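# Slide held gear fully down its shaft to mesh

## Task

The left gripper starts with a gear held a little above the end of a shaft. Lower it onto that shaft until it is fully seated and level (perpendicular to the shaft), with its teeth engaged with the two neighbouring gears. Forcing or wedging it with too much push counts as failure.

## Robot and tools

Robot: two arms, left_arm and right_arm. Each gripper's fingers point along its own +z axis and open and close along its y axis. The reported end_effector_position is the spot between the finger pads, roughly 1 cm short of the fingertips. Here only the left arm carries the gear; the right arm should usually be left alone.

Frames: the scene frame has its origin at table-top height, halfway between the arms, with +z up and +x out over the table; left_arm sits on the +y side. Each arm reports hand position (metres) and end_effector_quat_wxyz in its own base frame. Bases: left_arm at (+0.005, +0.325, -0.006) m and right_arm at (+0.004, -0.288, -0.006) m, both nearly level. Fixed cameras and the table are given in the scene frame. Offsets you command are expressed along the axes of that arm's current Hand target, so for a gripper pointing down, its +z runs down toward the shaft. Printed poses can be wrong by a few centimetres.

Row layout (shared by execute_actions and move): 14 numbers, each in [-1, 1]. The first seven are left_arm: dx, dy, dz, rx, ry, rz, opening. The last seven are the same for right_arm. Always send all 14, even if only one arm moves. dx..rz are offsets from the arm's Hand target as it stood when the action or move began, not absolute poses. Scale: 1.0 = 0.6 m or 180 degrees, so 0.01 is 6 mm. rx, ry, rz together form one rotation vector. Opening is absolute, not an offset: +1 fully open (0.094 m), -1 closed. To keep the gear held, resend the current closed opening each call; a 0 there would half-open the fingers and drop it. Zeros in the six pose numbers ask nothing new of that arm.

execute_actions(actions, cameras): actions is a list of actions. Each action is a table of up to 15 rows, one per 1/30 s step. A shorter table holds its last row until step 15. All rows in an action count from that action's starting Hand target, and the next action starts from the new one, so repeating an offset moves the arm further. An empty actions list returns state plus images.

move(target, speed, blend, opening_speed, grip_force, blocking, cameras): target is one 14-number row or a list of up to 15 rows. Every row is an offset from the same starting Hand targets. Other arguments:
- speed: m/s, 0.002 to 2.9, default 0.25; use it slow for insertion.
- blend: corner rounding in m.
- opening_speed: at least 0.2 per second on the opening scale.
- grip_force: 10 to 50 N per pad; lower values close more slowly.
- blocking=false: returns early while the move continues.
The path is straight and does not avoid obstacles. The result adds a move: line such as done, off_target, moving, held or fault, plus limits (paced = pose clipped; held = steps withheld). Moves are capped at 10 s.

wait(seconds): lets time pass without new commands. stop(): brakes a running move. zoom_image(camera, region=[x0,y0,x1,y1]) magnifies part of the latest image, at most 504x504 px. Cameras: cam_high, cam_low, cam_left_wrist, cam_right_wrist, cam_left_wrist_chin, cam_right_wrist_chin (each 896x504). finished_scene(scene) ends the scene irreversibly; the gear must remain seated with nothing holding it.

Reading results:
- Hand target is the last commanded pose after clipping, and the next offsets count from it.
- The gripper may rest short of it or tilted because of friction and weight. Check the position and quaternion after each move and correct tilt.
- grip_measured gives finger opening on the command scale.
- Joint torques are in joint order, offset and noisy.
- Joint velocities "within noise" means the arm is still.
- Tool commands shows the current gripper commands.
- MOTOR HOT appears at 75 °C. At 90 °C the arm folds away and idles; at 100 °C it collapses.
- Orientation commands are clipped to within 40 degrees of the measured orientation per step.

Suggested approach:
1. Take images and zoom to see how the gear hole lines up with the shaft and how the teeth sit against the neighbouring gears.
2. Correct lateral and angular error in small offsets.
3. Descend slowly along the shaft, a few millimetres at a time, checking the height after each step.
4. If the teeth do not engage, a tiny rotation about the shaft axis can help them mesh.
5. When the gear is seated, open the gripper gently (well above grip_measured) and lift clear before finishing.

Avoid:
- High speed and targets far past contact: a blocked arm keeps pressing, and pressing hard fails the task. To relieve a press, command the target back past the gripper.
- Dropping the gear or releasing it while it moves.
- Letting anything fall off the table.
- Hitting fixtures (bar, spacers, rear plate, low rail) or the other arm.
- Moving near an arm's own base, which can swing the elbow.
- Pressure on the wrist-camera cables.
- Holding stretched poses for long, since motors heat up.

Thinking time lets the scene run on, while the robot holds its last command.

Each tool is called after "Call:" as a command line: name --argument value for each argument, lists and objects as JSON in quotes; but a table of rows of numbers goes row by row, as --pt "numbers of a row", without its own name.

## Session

Call:
execute_actions --actions '[]'

Call:
zoom_image --camera "cam_low" --region '[370, 220, 550, 360]'

Scene clock: 0.00 s.
left_arm: end_effector_position=(+0.2705, -0.1734, +0.1198) grip_measured=-0.602 end_effector_quat_wxyz=(-0.003, +0.875, +0.484, +0.006) | right_arm: end_effector_position=(+0.3810, +0.0001, +0.4022) grip_measured=+1.000 end_effector_quat_wxyz=(+0.707, +0.000, +0.707, +0.000)
Joint positions: left_arm=[-0.577 1.758 1.497 -1.31 -0.014 1.555 0.019] | right_arm=[0 1.047 1.047 0 0 0 0.094]
Joint velocities: within noise
Joint torques (N m): no reading
Heat: left arm: 31 °C; right arm: 35 °C.
Hand target: left_arm +0.2720, -0.1743, +0.1247; +0.004, +0.875, +0.484, +0.009 | right_arm +0.3799, -0.0002, +0.4097; +0.713, +0.000, +0.701, +0.000
Tool commands: left_gripper/opening=-1.0 right_gripper/opening=+1.0
camera_calibration:
cam_left_wrist: T_world_to_cam=[[-0.78556, 0.61543, -0.06431, 0.33137], [0.5571, 0.74866, 0.35937, -0.00766], [0.26932, 0.24648, -0.93097, 0.20027]] pos_world=[0.21064, -0.24756, 0.21051]
cam_left_wrist_chin: T_world_to_cam=[[-0.8025, 0.59444, 0.05137, 0.3129], [0.55505, 0.77536, -0.30122, -0.0222], [-0.21888, -0.21322, -0.95217, 0.24727]] pos_world=[0.31755, -0.11607, 0.21269]

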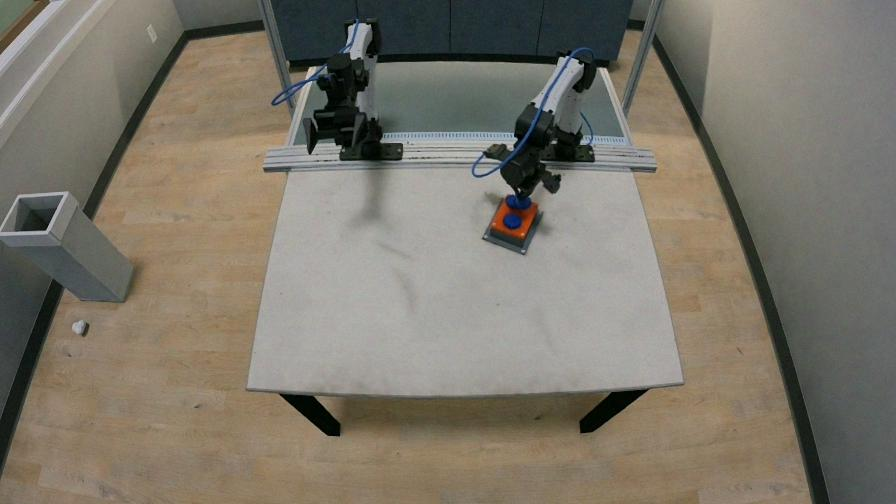

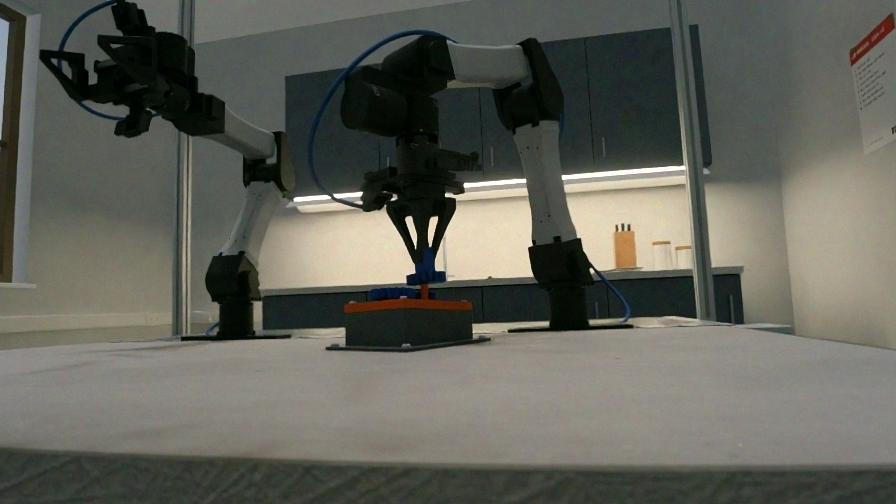

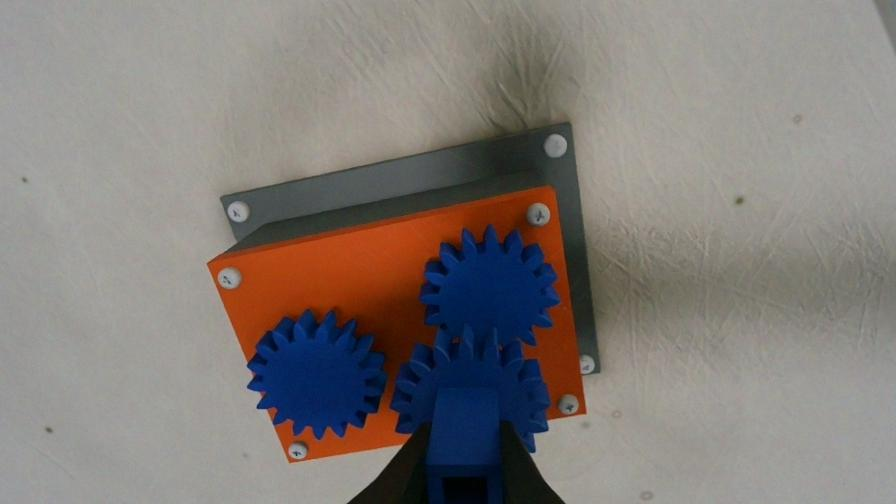

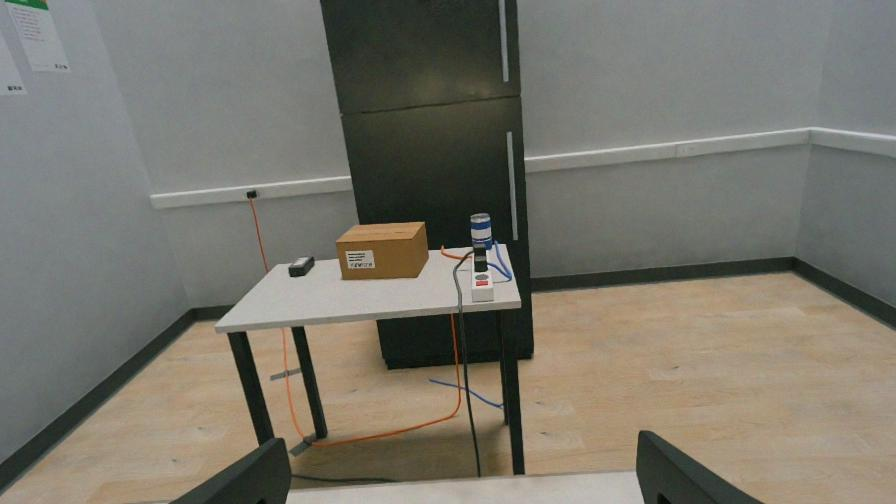

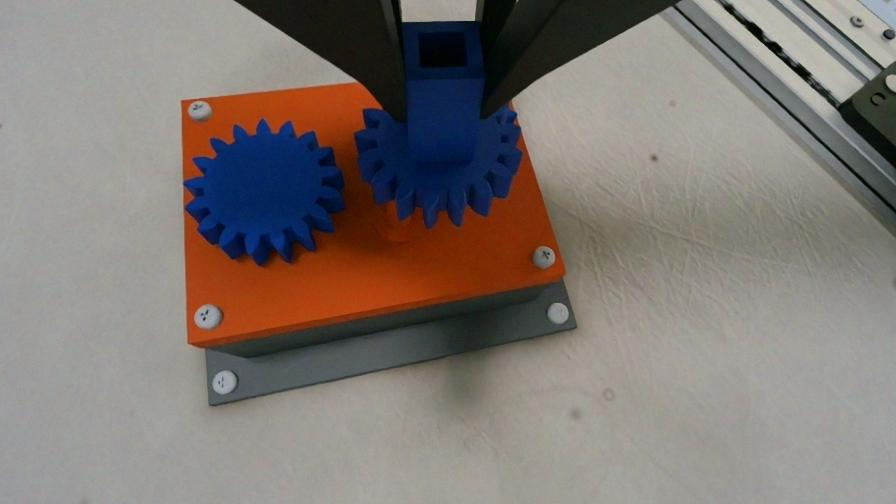

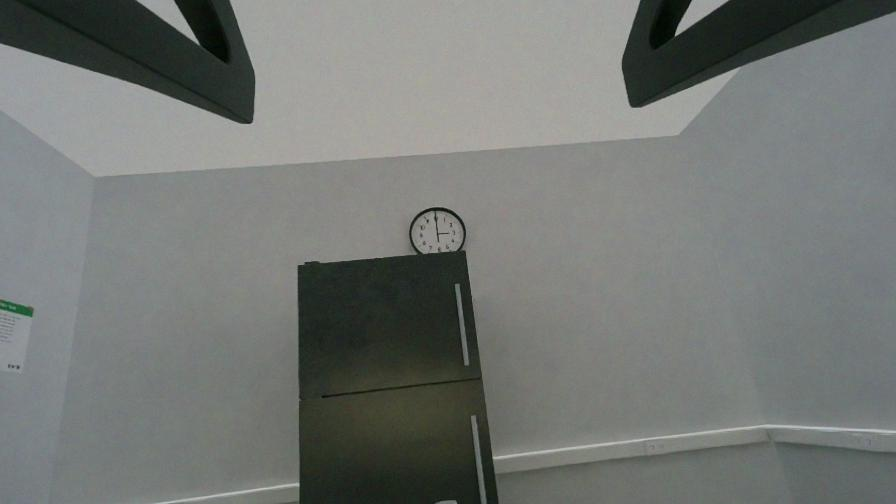

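Scaled by 2.800 from the camera's image (finer frame: 1280x720).

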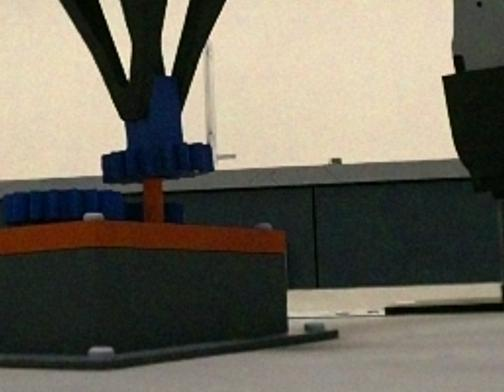

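Call:
move --pt "0 0 -0.03 0 0 0 -1 0 0 0 0 0 0 1" --pt "0.075 0 -0.045 -0.0156 0.0146 0 -1 0 0 0 0 0 0 1" --blend 0.008 --speed 0.12 --cameras '["cam_low","cam_left_wrist","cam_left_wrist_chin"]'

Call:
zoom_image --camera "cam_left_wrist" --region '[230, 140, 590, 440]'

Call:
zoom_image --camera "cam_low" --region '[350, 230, 500, 340]'

Scene clock: 48.03 s.
left_arm: end_effector_position=(+0.2906, -0.1376, +0.1371) grip_measured=-0.602 end_effector_quat_wxyz=(-0.001, +0.874, +0.485, +0.026) | right_arm: end_effector_position=(+0.3810, +0.0001, +0.4022) grip_measured=+1.000 end_effector_quat_wxyz=(+0.707, +0.000, +0.707, +0.000)
Joint positions: left_arm=[-0.466 1.732 1.535 -1.345 -0.044 1.662 0.019] | right_arm=[0 1.047 1.047 0 0 0 0.094]
Joint torques (N m): left_arm=[0.39 -9.83 8.03 0.24 -0.08 -0.05] | right_arm=[-0.28 -3.18 9.46 1.64 0.06 0.06]
Heat: left arm: 38 °C; right arm: 47 °C.
Hand target: left_arm +0.2953, -0.1362, +0.1522; +0.014, +0.874, +0.483, +0.041 | right_arm +0.3799, -0.0002, +0.4098; +0.713, +0.000, +0.701, +0.000
Off the commanded pose: left_arm 0.016 m, 2 deg | right_arm 0.008 m, 1 deg.
move: off_target (left_arm)
cam_left_wrist: T_world_to_cam=[[-0.78513, 0.61358, -0.08417, 0.32857], [0.5401, 0.74485, 0.39178, -0.0519], [0.30308, 0.26214, -0.9162, 0.1924]] pos_world=[0.22769, -0.21338, 0.22427]
cam_left_wrist_chin: T_world_to_cam=[[-0.80632, 0.59069, 0.03052, 0.31032], [0.56274, 0.78201, -0.26792, -0.06186], [-0.18212, -0.19885, -0.96296, 0.26855]] pos_world=[0.33394, -0.08153, 0.23256]

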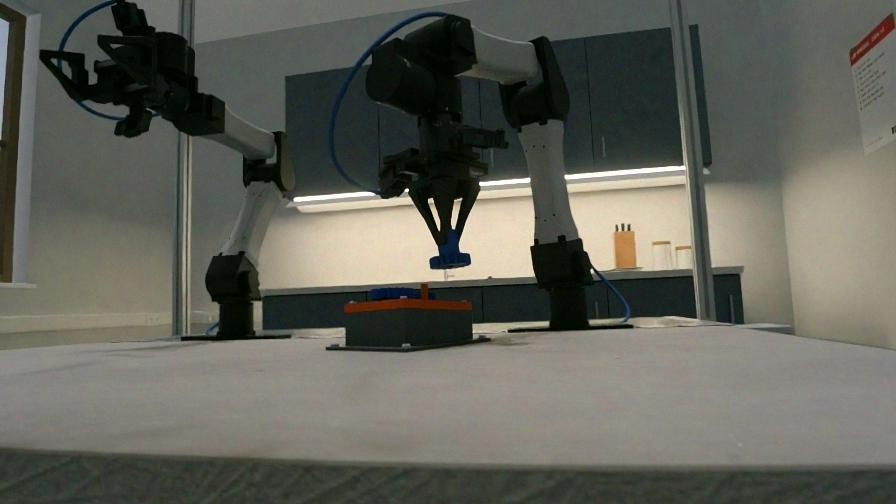

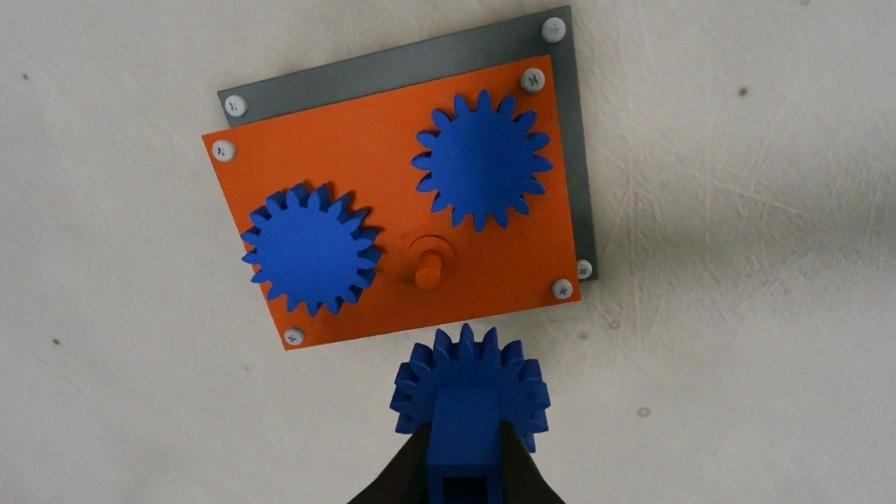

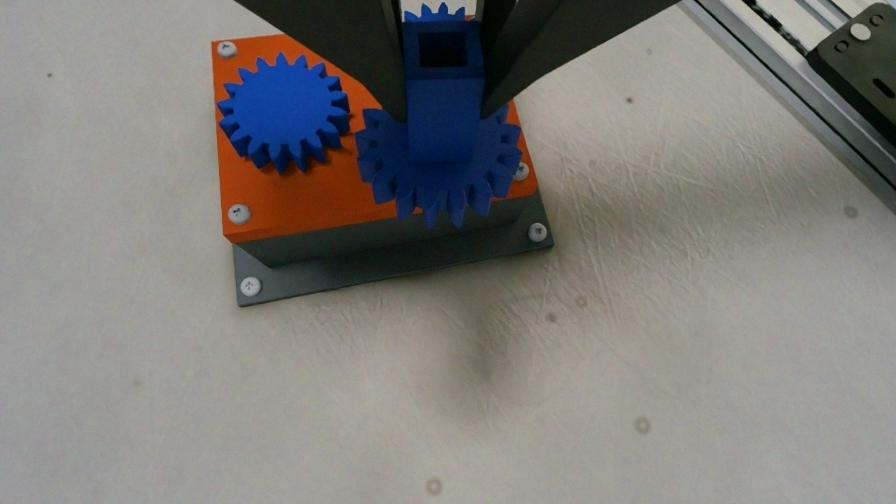

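Scaled by 1.400 from the camera's image (finer frame: 1280x720).

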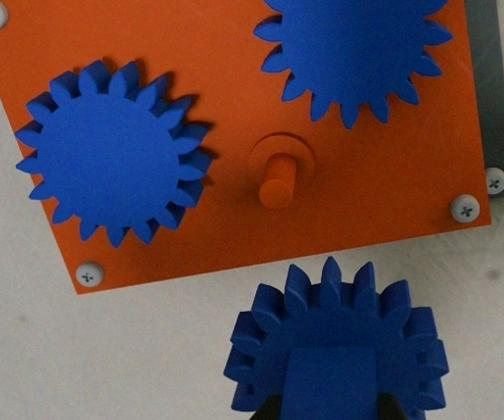

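Scaled by 3.360 from the camera's image (finer frame: 1280x720).

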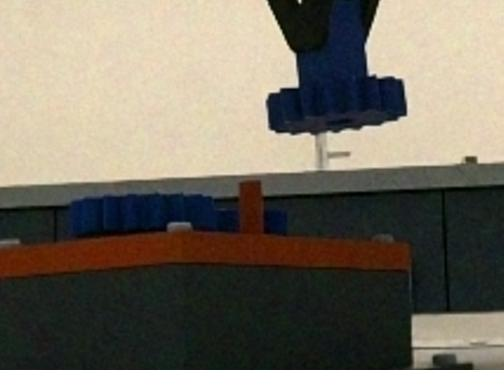

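Call:
move --pt "-0.063 0.0148 0.0158 0 0 0 -1 0 0 0 0 0 0 1" --pt "-0.063 0.0148 0.0458 0 0 0 -1 0 0 0 0 0 0 1" --blend 0.003 --speed '[0.1,0.04]' --cameras '["cam_low"]'

Call:
zoom_image --camera "cam_low" --region '[360, 230, 490, 330]'

Scene clock: 104.07 s.
left_arm: end_effector_position=(+0.2840, -0.1727, +0.1288) grip_measured=-0.602 end_effector_quat_wxyz=(+0.019, +0.876, +0.481, +0.039) | right_arm: end_effector_position=(+0.3810, +0.0001, +0.4022) grip_measured=+1.000 end_effector_quat_wxyz=(+0.707, +0.000, +0.707, +0.000)
Joint positions: left_arm=[-0.573 1.732 1.5 -1.267 -0.051 1.566 0.019] | right_arm=[0 1.047 1.047 0 0 0 0.094]
Joint torques (N m): left_arm=[-0.28 -7.02 4.78 0.52 -0.09 -0.23] | right_arm=[-0.32 -3.22 9.47 1.67 0.05 0.06]
Heat: left arm: 39 °C; right arm: 51 °C.
Hand target: left_arm +0.2852, -0.1726, +0.1232; +0.014, +0.874, +0.483, +0.041 | right_arm +0.3799, -0.0002, +0.4098; +0.713, +0.000, +0.701, +0.000
Off the commanded pose: left_arm 0.006 m, 1 deg | right_arm 0.008 m, 1 deg.
move: done

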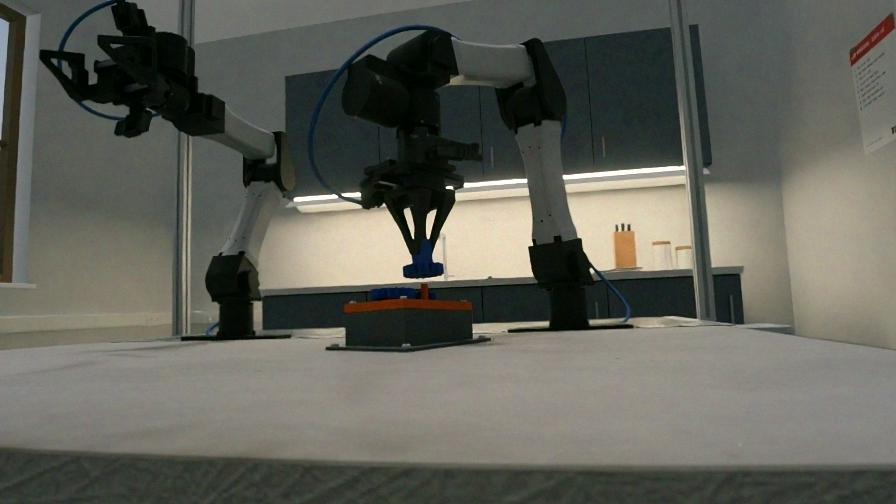

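Scaled by 3.877 from the camera's image (finer frame: 1280x720).

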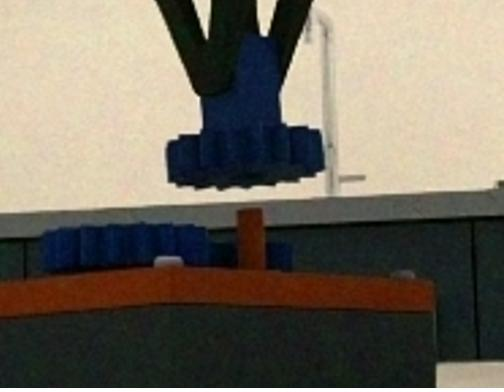

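Call:
move --pt "0 -0.001 -0.018 0.0069 0.0032 0 -1 0 0 0 0 0 0 1" --pt "0 -0.001 0.027 0.0069 0.0032 0 -1 0 0 0 0 0 0 1" --blend 0.003 --speed '[0.06,0.03]' --cameras '["cam_low","cam_left_wrist","cam_left_wrist_chin"]'

Call:
zoom_image --camera "cam_low" --region '[360, 230, 490, 330]'

Call:
zoom_image --camera "cam_left_wrist" --region '[240, 210, 600, 460]'

Scene clock: 139.93 s.
left_arm: end_effector_position=(+0.2849, -0.1727, +0.1123) grip_measured=-0.602 end_effector_quat_wxyz=(+0.007, +0.875, +0.482, +0.038) | right_arm: end_effector_position=(+0.3810, +0.0001, +0.4022) grip_measured=+1.000 end_effector_quat_wxyz=(+0.707, +0.000, +0.707, +0.000)
Joint positions: left_arm=[-0.576 1.758 1.466 -1.23 -0.06 1.559 0.019] | right_arm=[0 1.047 1.047 0 0 0 0.094]
Joint torques (N m): left_arm=[-0.13 -7.25 4.74 0.51 -0.11 -0.21] | right_arm=[-0.27 -3.23 9.46 1.65 0.07 0.04]
Heat: left arm: 38 °C; right arm: 52 °C.
Hand target: left_arm +0.2860, -0.1719, +0.1069; +0.002, +0.874, +0.484, +0.040 | right_arm +0.3799, -0.0002, +0.4098; +0.713, +0.000, +0.701, +0.000
Off the commanded pose: left_arm 0.005 m, 1 deg | right_arm 0.008 m, 1 deg.
move: done
cam_left_wrist: T_world_to_cam=[[-0.77852, 0.61838, -0.10728, 0.34505], [0.53374, 0.74225, 0.40519, -0.0131], [0.33019, 0.25819, -0.90792, 0.17127]] pos_world=[0.21907, -0.24787, 0.19782]
cam_left_wrist_chin: T_world_to_cam=[[-0.80301, 0.59593, 0.00676, 0.32985], [0.57507, 0.77778, -0.25368, -0.04364], [-0.15643, -0.19982, -0.96726, 0.22967]] pos_world=[0.3259, -0.11673, 0.20886]

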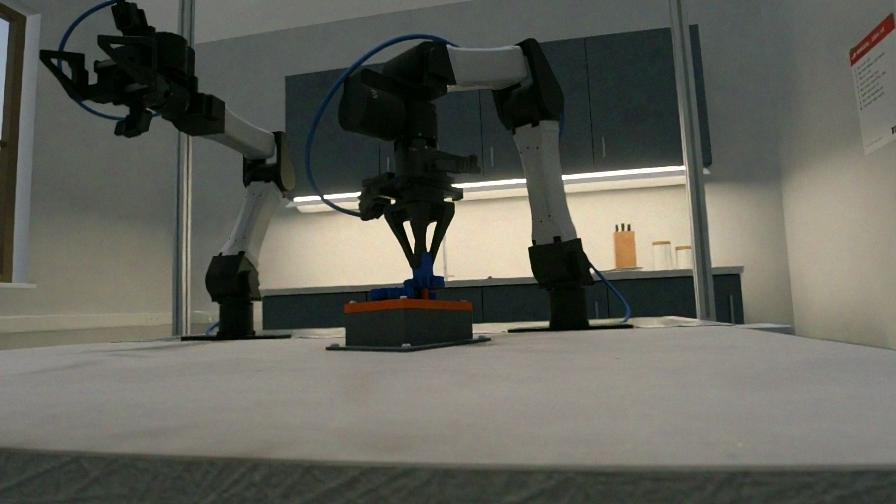

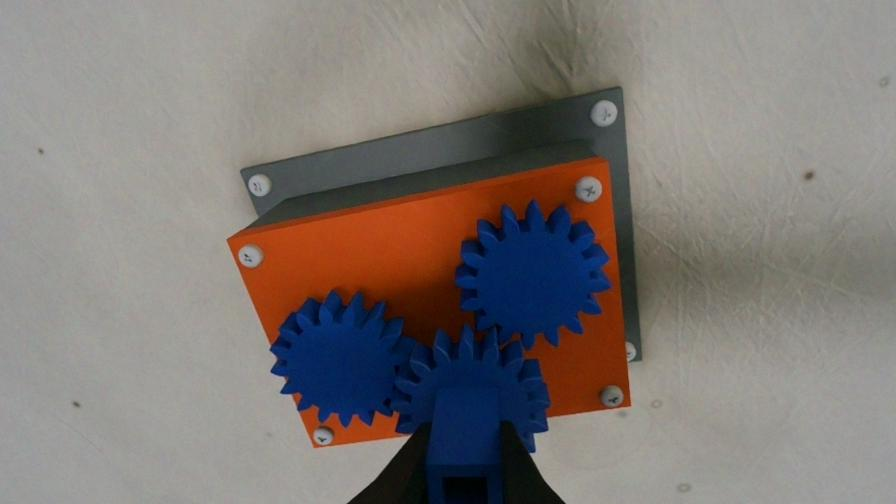

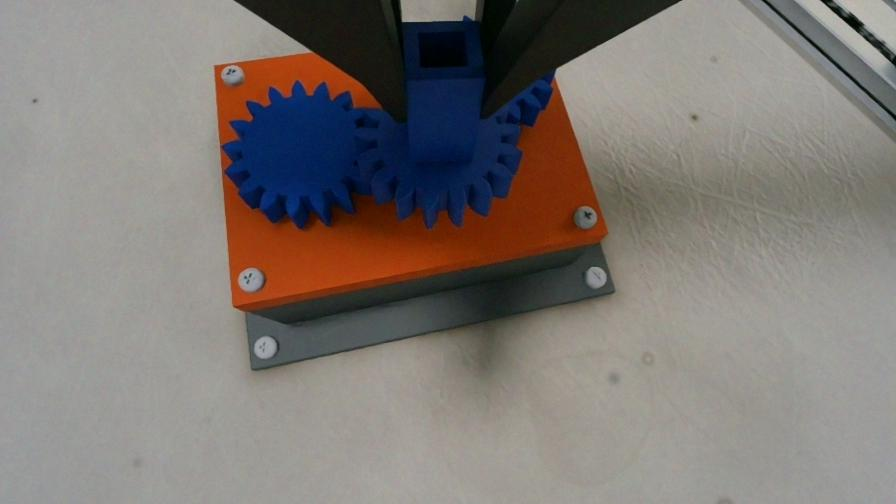

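Scaled by 3.877 from the camera's image (finer frame: 1280x720).

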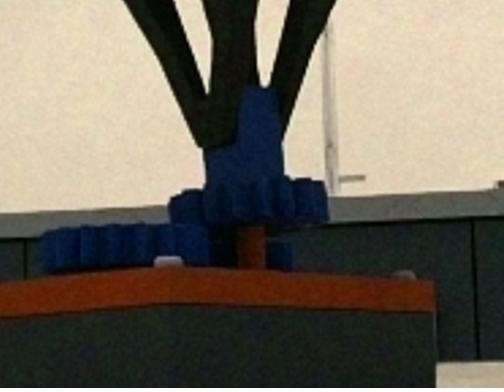

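Scaled by 1.400 from the camera's image (finer frame: 1280x720).

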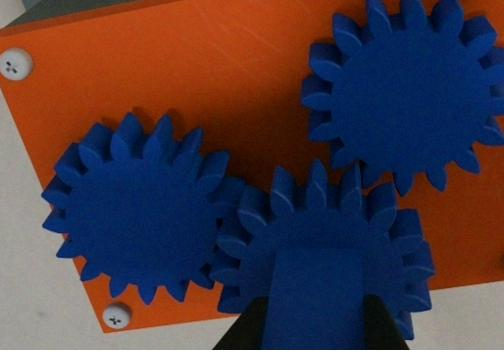

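Call:
move --pt "0 0 0.012 0 0 0 -1 0 0 0 0 0 0 1" --pt "0 0 0.015 0 0 0.08 -1 0 0 0 0 0 0 1" --pt "0 0 0.017 0 0 -0.08 -1 0 0 0 0 0 0 1" --pt "0 0 0.017 0 0 0 -1 0 0 0 0 0 0 1" --speed '[0.03,0.15,0.15,0.15]' --cameras '["cam_low","cam_left_wrist","cam_left_wrist_chin"]'

Call:
zoom_image --camera "cam_low" --region '[360, 230, 490, 330]'

Call:
zoom_image --camera "cam_left_wrist" --region '[240, 210, 600, 460]'

Scene clock: 162.40 s.
left_arm: end_effector_position=(+0.2859, -0.1726, +0.1107) grip_measured=-0.602 end_effector_quat_wxyz=(+0.010, +0.871, +0.490, +0.041) | right_arm: end_effector_position=(+0.3810, +0.0001, +0.4022) grip_measured=+1.000 end_effector_quat_wxyz=(+0.707, +0.000, +0.707, +0.000)
Joint positions: left_arm=[-0.576 1.754 1.454 -1.214 -0.064 1.542 0.019] | right_arm=[0 1.047 1.047 0 0 0 0.094]
Joint torques (N m): left_arm=[-0.02 -6.49 2.95 0.69 -0.06 -0.03] | right_arm=[-0.35 -3.18 9.42 1.65 0.07 0.04]
Heat: left arm: 38 °C; right arm: 53 °C.
Hand target: left_arm +0.2868, -0.1716, +0.0968; +0.002, +0.874, +0.484, +0.040 | right_arm +0.3799, -0.0002, +0.4098; +0.713, +0.000, +0.701, +0.000
Off the commanded pose: left_arm 0.014 m, 1 deg | right_arm 0.008 m, 1 deg.
move: off_target (left_arm)
cam_left_wrist: T_world_to_cam=[[-0.78803, 0.60452, -0.11645, 0.34694], [0.51705, 0.75256, 0.40782, -0.00676], [0.33417, 0.26117, -0.9056, 0.16866]] pos_world=[0.22053, -0.2487, 0.1959]
cam_left_wrist_chin: T_world_to_cam=[[-0.81326, 0.5819, -0.00253, 0.33208], [0.56382, 0.7869, -0.25078, -0.04019], [-0.14394, -0.20538, -0.96804, 0.22385]] pos_world=[0.32495, -0.11564, 0.20746]

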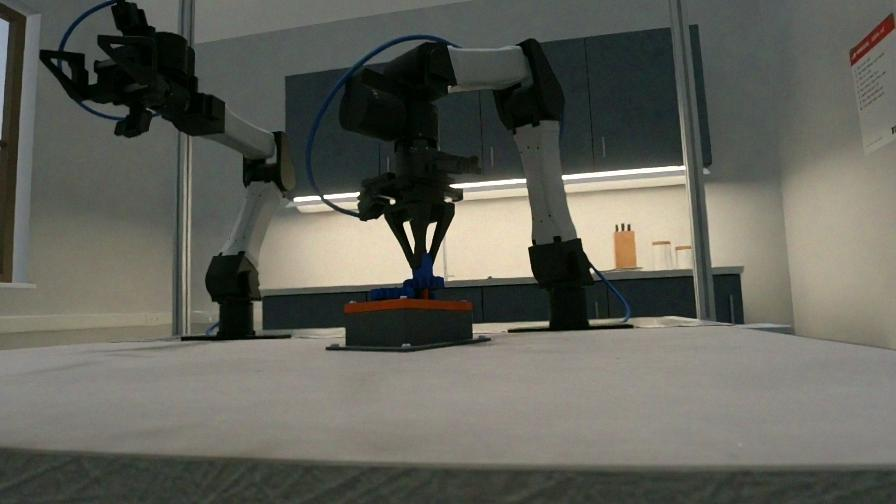

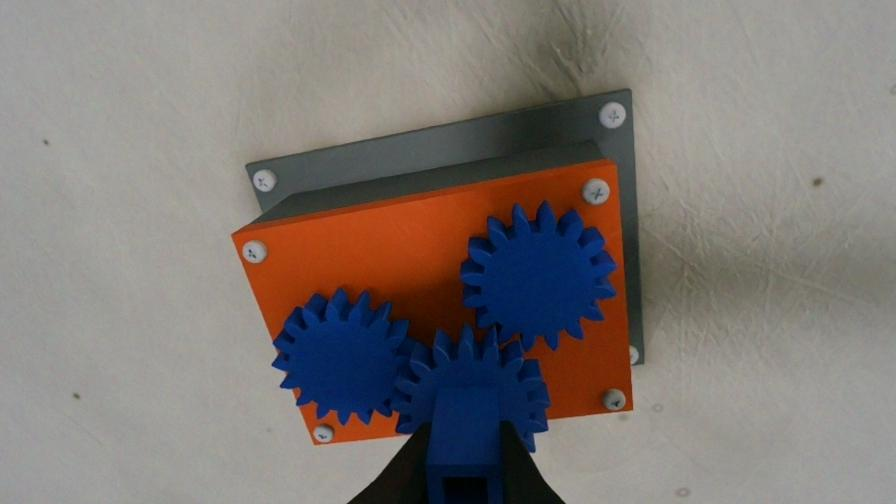

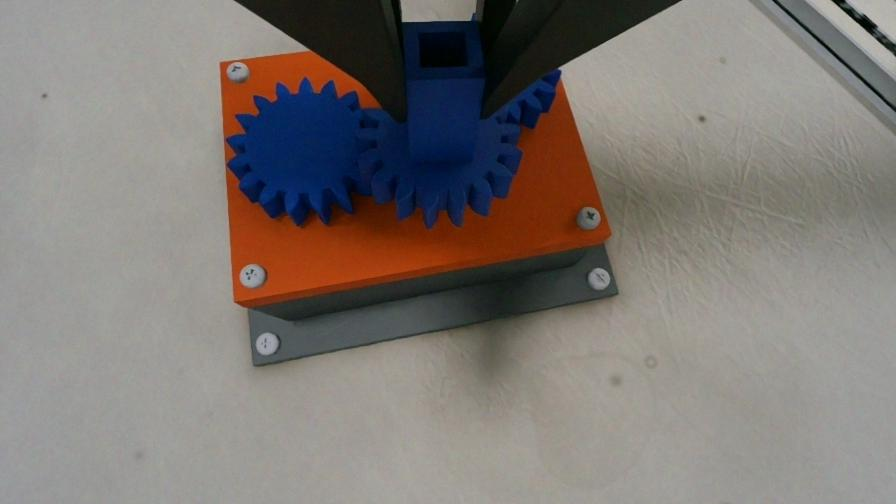

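Scaled by 3.877 from the camera's image (finer frame: 1280x720).

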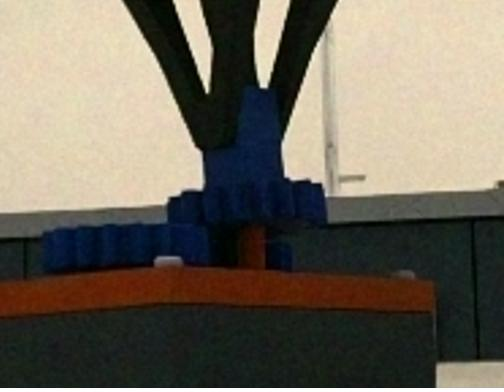

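Scaled by 1.400 from the camera's image (finer frame: 1280x720).

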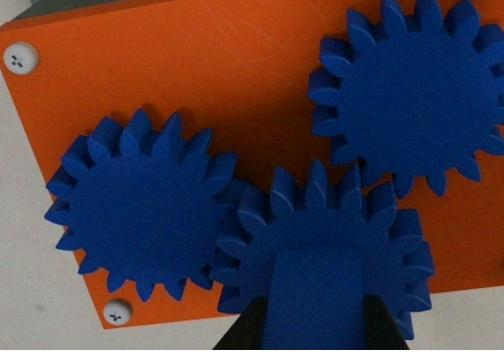

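Call:
move --pt "0 0 -0.007 0 0 0.11 -1 0 0 0 0 0 0 1" --pt "0 0 -0.006 0 0 -0.11 -1 0 0 0 0 0 0 1" --pt "0 0 -0.005 0 0 0 -1 0 0 0 0 0 0 1" --speed 0.12 --cameras '["cam_low","cam_left_wrist"]'

Call:
zoom_image --camera "cam_left_wrist" --region '[360, 280, 580, 450]'

Scene clock: 179.80 s.
left_arm: end_effector_position=(+0.2858, -0.1724, +0.1052) grip_measured=-0.602 end_effector_quat_wxyz=(+0.006, +0.872, +0.488, +0.040) | right_arm: end_effector_position=(+0.3810, +0.0001, +0.4022) grip_measured=+1.000 end_effector_quat_wxyz=(+0.707, +0.000, +0.707, +0.000)
Joint positions: left_arm=[-0.576 1.762 1.442 -1.202 -0.065 1.545 0.019] | right_arm=[0 1.047 1.047 0 0 0 0.094]
Joint torques (N m): left_arm=[-0.02 -7.25 4.71 0.49 -0.05 -0.08] | right_arm=[-0.29 -3.12 9.43 1.64 0.06 0.05]
Heat: left arm: 37 °C; right arm: 53 °C.
Hand target: left_arm +0.2867, -0.1717, +0.0997; +0.002, +0.874, +0.484, +0.040 | right_arm +0.3799, -0.0002, +0.4098; +0.713, +0.000, +0.701, +0.000
Off the commanded pose: left_arm 0.006 m, 1 deg | right_arm 0.008 m, 1 deg.
move: done
cam_left_wrist: T_world_to_cam=[[-0.78671, 0.60778, -0.10808, 0.3454], [0.52222, 0.74861, 0.40849, -0.00688], [0.32919, 0.26492, -0.90634, 0.1658]] pos_world=[0.22074, -0.2487, 0.19042]

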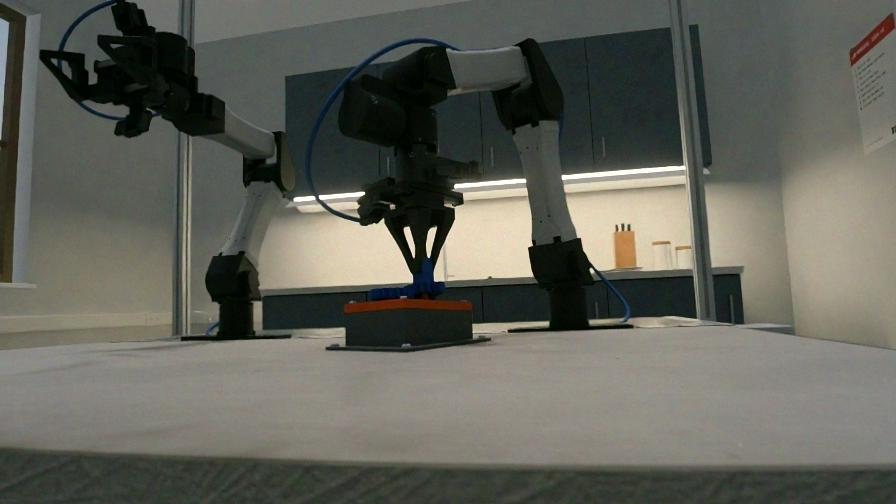

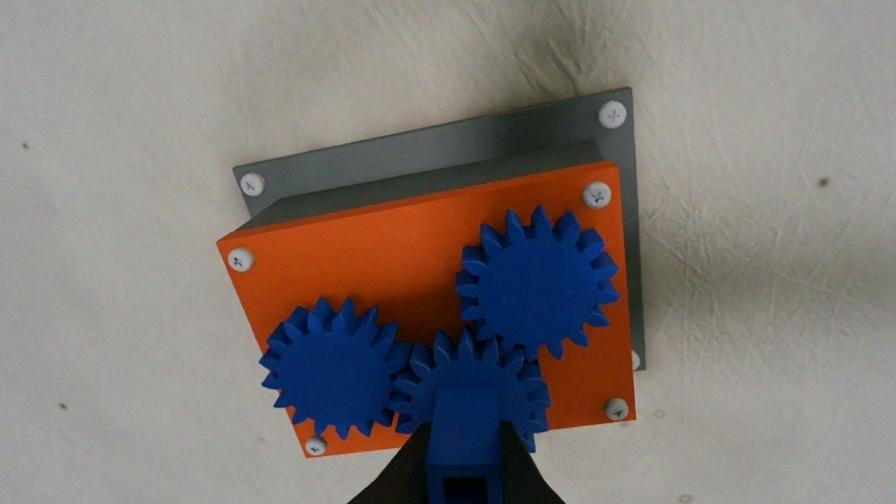

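Scaled by 2.291 from the camera's image (finer frame: 1280x720).

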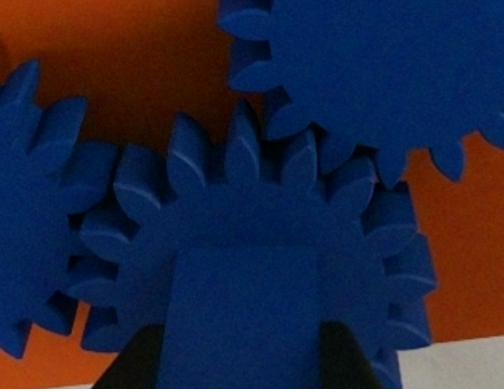

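Call:
move --pt "0 0 0.0117 0 0 0 -1 0 0 0 0 0 0 1" --speed 0.03 --cameras '["cam_low"]'

Call:
zoom_image --camera "cam_low" --region '[360, 230, 490, 330]'

Scene clock: 196.43 s.
left_arm: end_effector_position=(+0.2856, -0.1722, +0.1021) grip_measured=-0.602 end_effector_quat_wxyz=(+0.007, +0.872, +0.487, +0.040) | right_arm: end_effector_position=(+0.3810, +0.0001, +0.4022) grip_measured=+1.000 end_effector_quat_wxyz=(+0.707, +0.000, +0.707, +0.000)
Joint positions: left_arm=[-0.576 1.761 1.429 -1.189 -0.065 1.548 0.019] | right_arm=[0 1.047 1.047 0 0 0 0.094]
Joint torques (N m): left_arm=[0.09 -6.94 4 0.61 -0.05 -0.07] | right_arm=[-0.28 -3.22 9.46 1.66 0.06 0.02]
Heat: left arm: 38 °C; right arm: 54 °C.
Hand target: left_arm +0.2871, -0.1715, +0.0929; +0.002, +0.874, +0.484, +0.040 | right_arm +0.3799, -0.0002, +0.4098; +0.713, +0.000, +0.701, +0.000
Off the commanded pose: left_arm 0.010 m, 1 deg | right_arm 0.008 m, 1 deg.
move: done

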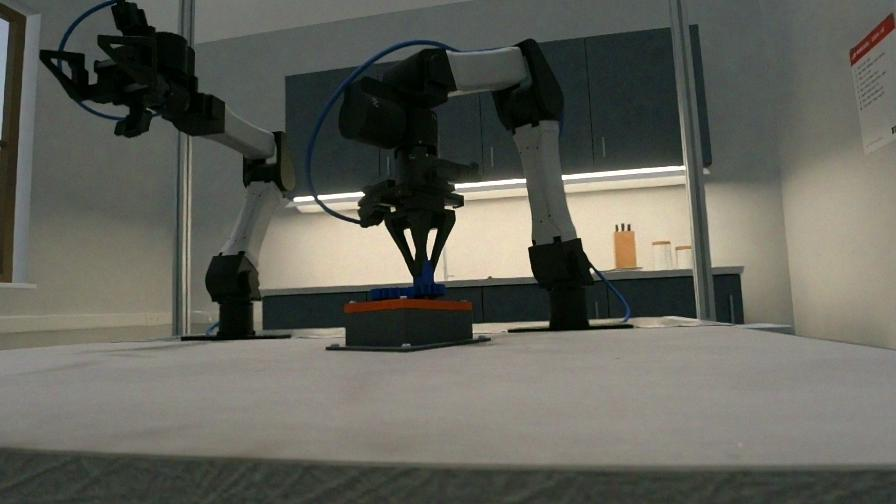

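Scaled by 3.877 from the camera's image (finer frame: 1280x720).

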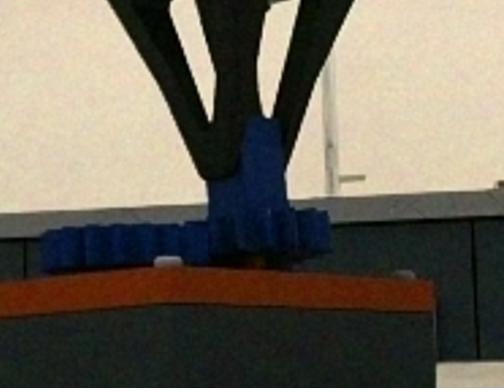

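Call:
move --pt "0 0 0.006 0 0 0 -1 0 0 0 0 0 0 1" --speed 0.03 --cameras '["cam_low"]'

Call:
zoom_image --camera "cam_low" --region '[360, 230, 490, 330]'

Scene clock: 201.97 s.
left_arm: end_effector_position=(+0.2856, -0.1722, +0.1012) grip_measured=-0.602 end_effector_quat_wxyz=(+0.007, +0.873, +0.487, +0.040) | right_arm: end_effector_position=(+0.3810, +0.0001, +0.4022) grip_measured=+1.000 end_effector_quat_wxyz=(+0.707, +0.000, +0.707, +0.000)
Joint positions: left_arm=[-0.576 1.761 1.425 -1.186 -0.065 1.549 0.019] | right_arm=[0 1.047 1.047 0 0 0 0.094]
Joint torques (N m): left_arm=[0.13 -6.75 3.28 0.7 -0.04 -0.06] | right_arm=[-0.31 -3.22 9.42 1.65 0.05 0.03]
Heat: left arm: 38 °C; right arm: 54 °C.
Hand target: left_arm +0.2874, -0.1713, +0.0893; +0.002, +0.874, +0.484, +0.040 | right_arm +0.3799, -0.0002, +0.4098; +0.713, +0.000, +0.701, +0.000
Off the commanded pose: left_arm 0.012 m, 1 deg | right_arm 0.008 m, 1 deg.
move: off_target (left_arm)

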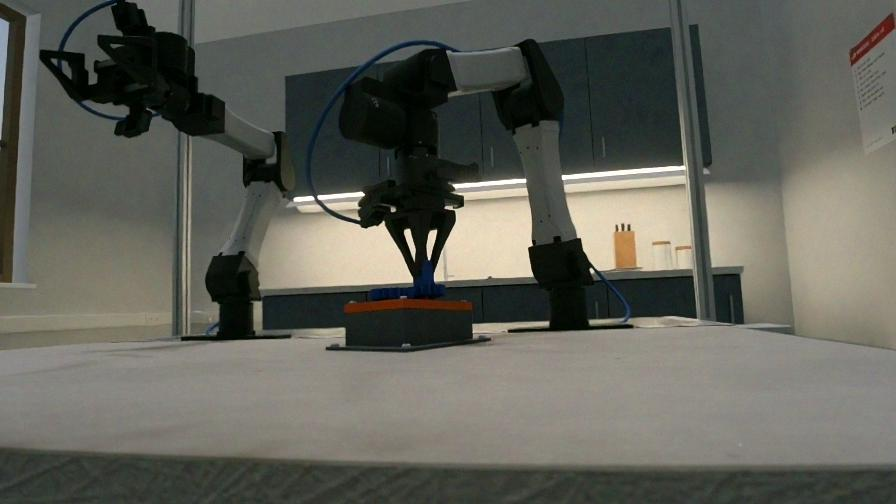

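Scaled by 3.877 from the camera's image (finer frame: 1280x720).

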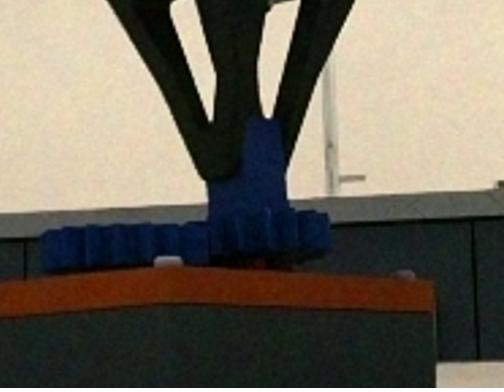

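Call:
move --pt "-0.0025 0 0.003 0 0 0.012 -1 0 0 0 0 0 0 1" --pt "0.001 0 0.004 0 0 -0.012 -1 0 0 0 0 0 0 1" --pt "-0.001 0 0.005 0 0 0 -1 0 0 0 0 0 0 1" --speed 0.04 --blend 0.001 --cameras '["cam_low"]'

Call:
zoom_image --camera "cam_low" --region '[360, 230, 490, 330]'

Scene clock: 217.17 s.
left_arm: end_effector_position=(+0.2856, -0.1722, +0.1005) grip_measured=-0.602 end_effector_quat_wxyz=(+0.007, +0.872, +0.487, +0.040) | right_arm: end_effector_position=(+0.3810, +0.0001, +0.4022) grip_measured=+1.000 end_effector_quat_wxyz=(+0.707, +0.000, +0.707, +0.000)
Joint positions: left_arm=[-0.576 1.761 1.422 -1.182 -0.065 1.548 0.019] | right_arm=[0 1.047 1.047 0 0 0 0.094]
Joint torques (N m): left_arm=[0.02 -6.63 2.71 0.76 -0.04 -0.09] | right_arm=[-0.35 -3.17 9.37 1.66 0.05 0.04]
Heat: left arm: 38 °C; right arm: 54 °C.
Hand target: left_arm +0.2872, -0.1717, +0.0862; +0.002, +0.874, +0.484, +0.040 | right_arm +0.3799, -0.0002, +0.4098; +0.713, +0.000, +0.701, +0.000
Off the commanded pose: left_arm 0.014 m, 1 deg | right_arm 0.008 m, 1 deg.
move: off_target (left_arm)

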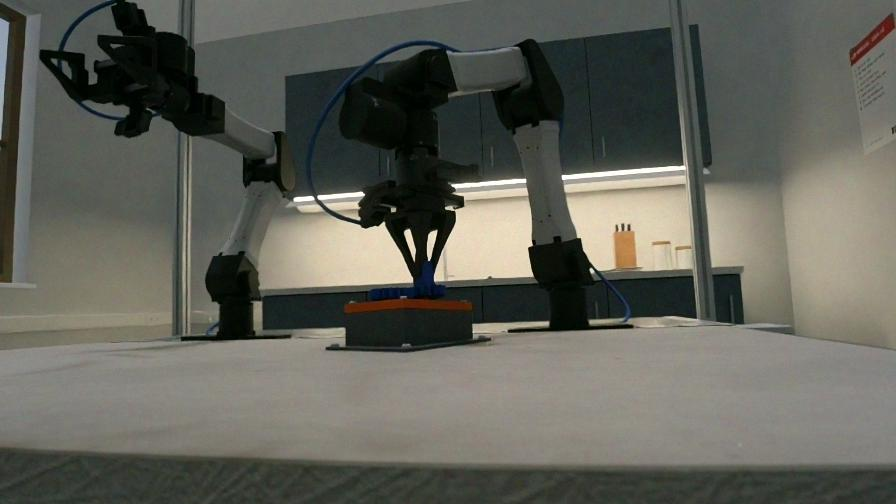

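Scaled by 3.877 from the camera's image (finer frame: 1280x720).

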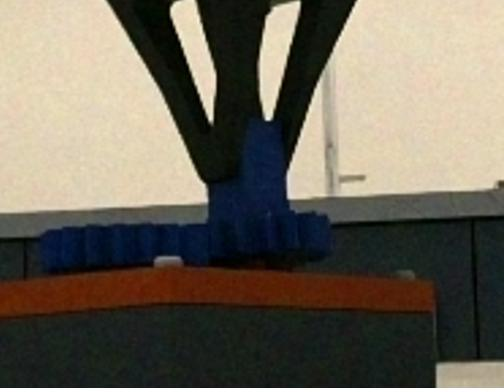

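Call:
move --pt "-0.004 0 0.003 0 0 0.01 -1 0 0 0 0 0 0 1" --pt "-0.003 0.001 0.004 0 0 -0.01 -1 0 0 0 0 0 0 1" --pt "-0.002 0 0.005 0 0 0 -1 0 0 0 0 0 0 1" --speed 0.04 --blend 0.002 --cameras '["cam_low"]'

Call:
zoom_image --camera "cam_low" --region '[360, 230, 490, 330]'

Scene clock: 225.87 s.
left_arm: end_effector_position=(+0.2854, -0.1720, +0.0998) grip_measured=-0.602 end_effector_quat_wxyz=(+0.009, +0.872, +0.488, +0.041) | right_arm: end_effector_position=(+0.3810, +0.0001, +0.4022) grip_measured=+1.000 end_effector_quat_wxyz=(+0.707, +0.000, +0.707, +0.000)
Joint positions: left_arm=[-0.576 1.756 1.413 -1.173 -0.065 1.546 0.019] | right_arm=[0 1.047 1.047 0 0 0 0.094]
Joint torques (N m): left_arm=[-0.18 -6 2.66 0.79 -0.04 -0.09] | right_arm=[-0.28 -3.11 9.44 1.64 0.06 0.03]
Heat: left arm: 38 °C; right arm: 54 °C.
Hand target: left_arm +0.2868, -0.1726, +0.0831; +0.002, +0.874, +0.484, +0.040 | right_arm +0.3799, -0.0002, +0.4098; +0.713, +0.000, +0.701, +0.000
Off the commanded pose: left_arm 0.017 m, 1 deg | right_arm 0.008 m, 1 deg.
move: off_target (left_arm)

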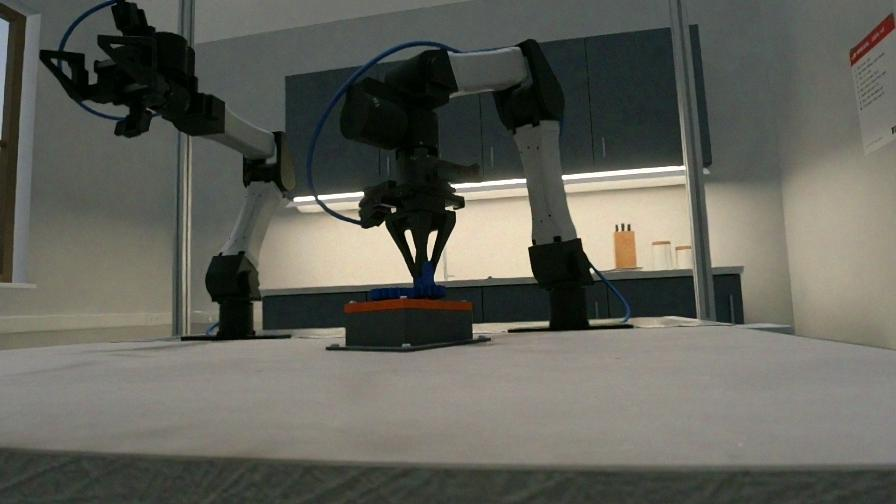

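Scaled by 3.877 from the camera's image (finer frame: 1280x720).

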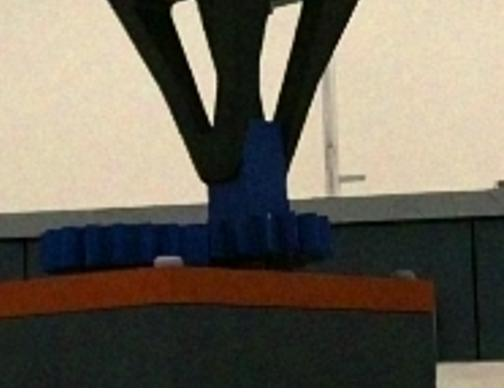

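Call:
move --pt "0 0 -0.015 0 0 0 -1 0 0 0 0 0 0 1" --pt "0 0 -0.0151 0 0 0 -0.3 0 0 0 0 0 0 1" --speed 0.07 --opening_speed 0.5 --cameras '["cam_low","cam_left_wrist_chin"]'

Call:
zoom_image --camera "cam_low" --region '[360, 230, 490, 330]'

Scene clock: 238.60 s.
left_arm: end_effector_position=(+0.2856, -0.1722, +0.0962) grip_measured=-0.304 end_effector_quat_wxyz=(+0.005, +0.872, +0.488, +0.039) | right_arm: end_effector_position=(+0.3810, +0.0001, +0.4022) grip_measured=+1.000 end_effector_quat_wxyz=(+0.707, +0.000, +0.707, +0.000)
Joint positions: left_arm=[-0.576 1.768 1.413 -1.172 -0.065 1.547 0.033] | right_arm=[0 1.047 1.047 0 0 0 0.094]
Joint torques (N m): left_arm=[-0.31 -7.41 4.94 0.48 -0.04 -0.11] | right_arm=[-0.31 -3.25 9.43 1.66 0.06 0.04]
Heat: left arm: 37 °C; right arm: 55 °C.
Hand target: left_arm +0.2861, -0.1729, +0.0920; +0.002, +0.874, +0.484, +0.040 | right_arm +0.3799, -0.0002, +0.4098; +0.713, +0.000, +0.701, +0.000
Off the commanded pose: left_arm 0.004 m, 1 deg | right_arm 0.008 m, 1 deg.
move: done
cam_left_wrist_chin: T_world_to_cam=[[-0.8103, 0.58594, 0.00965, 0.33033], [0.56541, 0.78603, -0.24994, -0.0447], [-0.15403, -0.19707, -0.96821, 0.21412]] pos_world=[0.32592, -0.11622, 0.19295]

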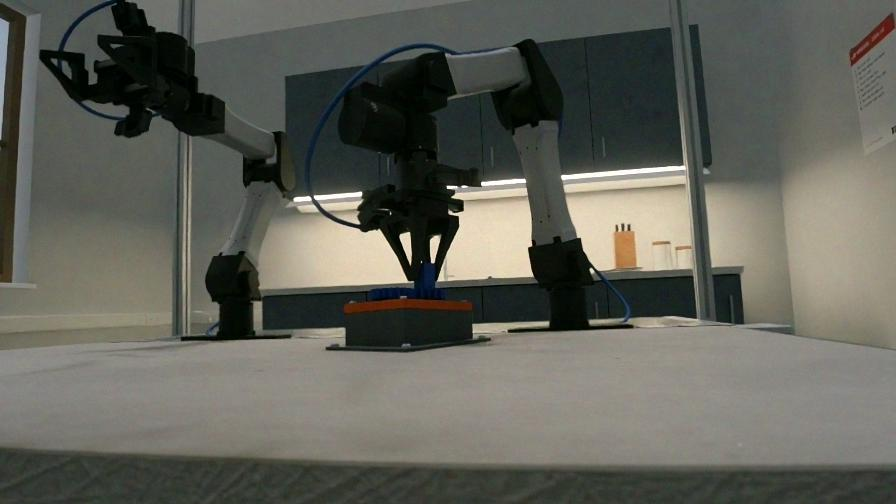

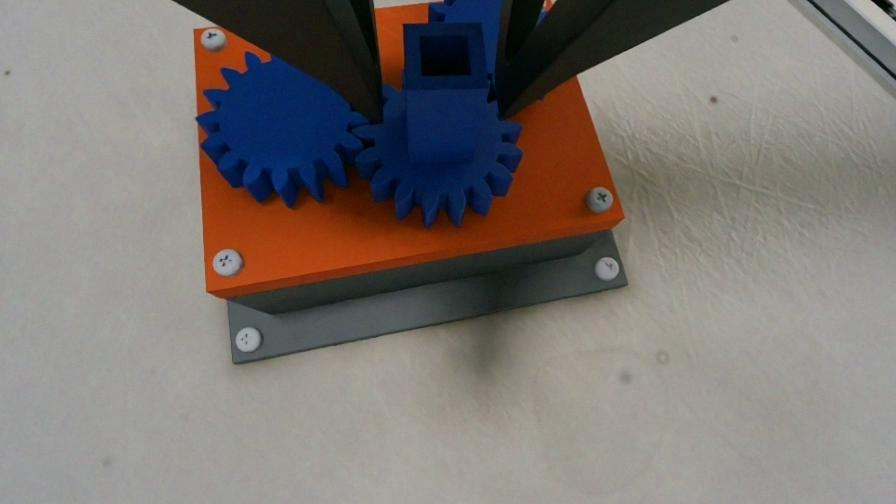

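Scaled by 3.877 from the camera's image (finer frame: 1280x720).

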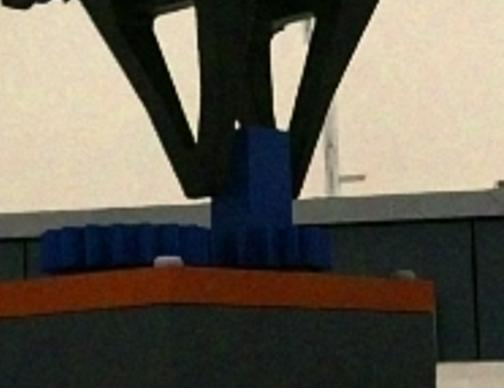

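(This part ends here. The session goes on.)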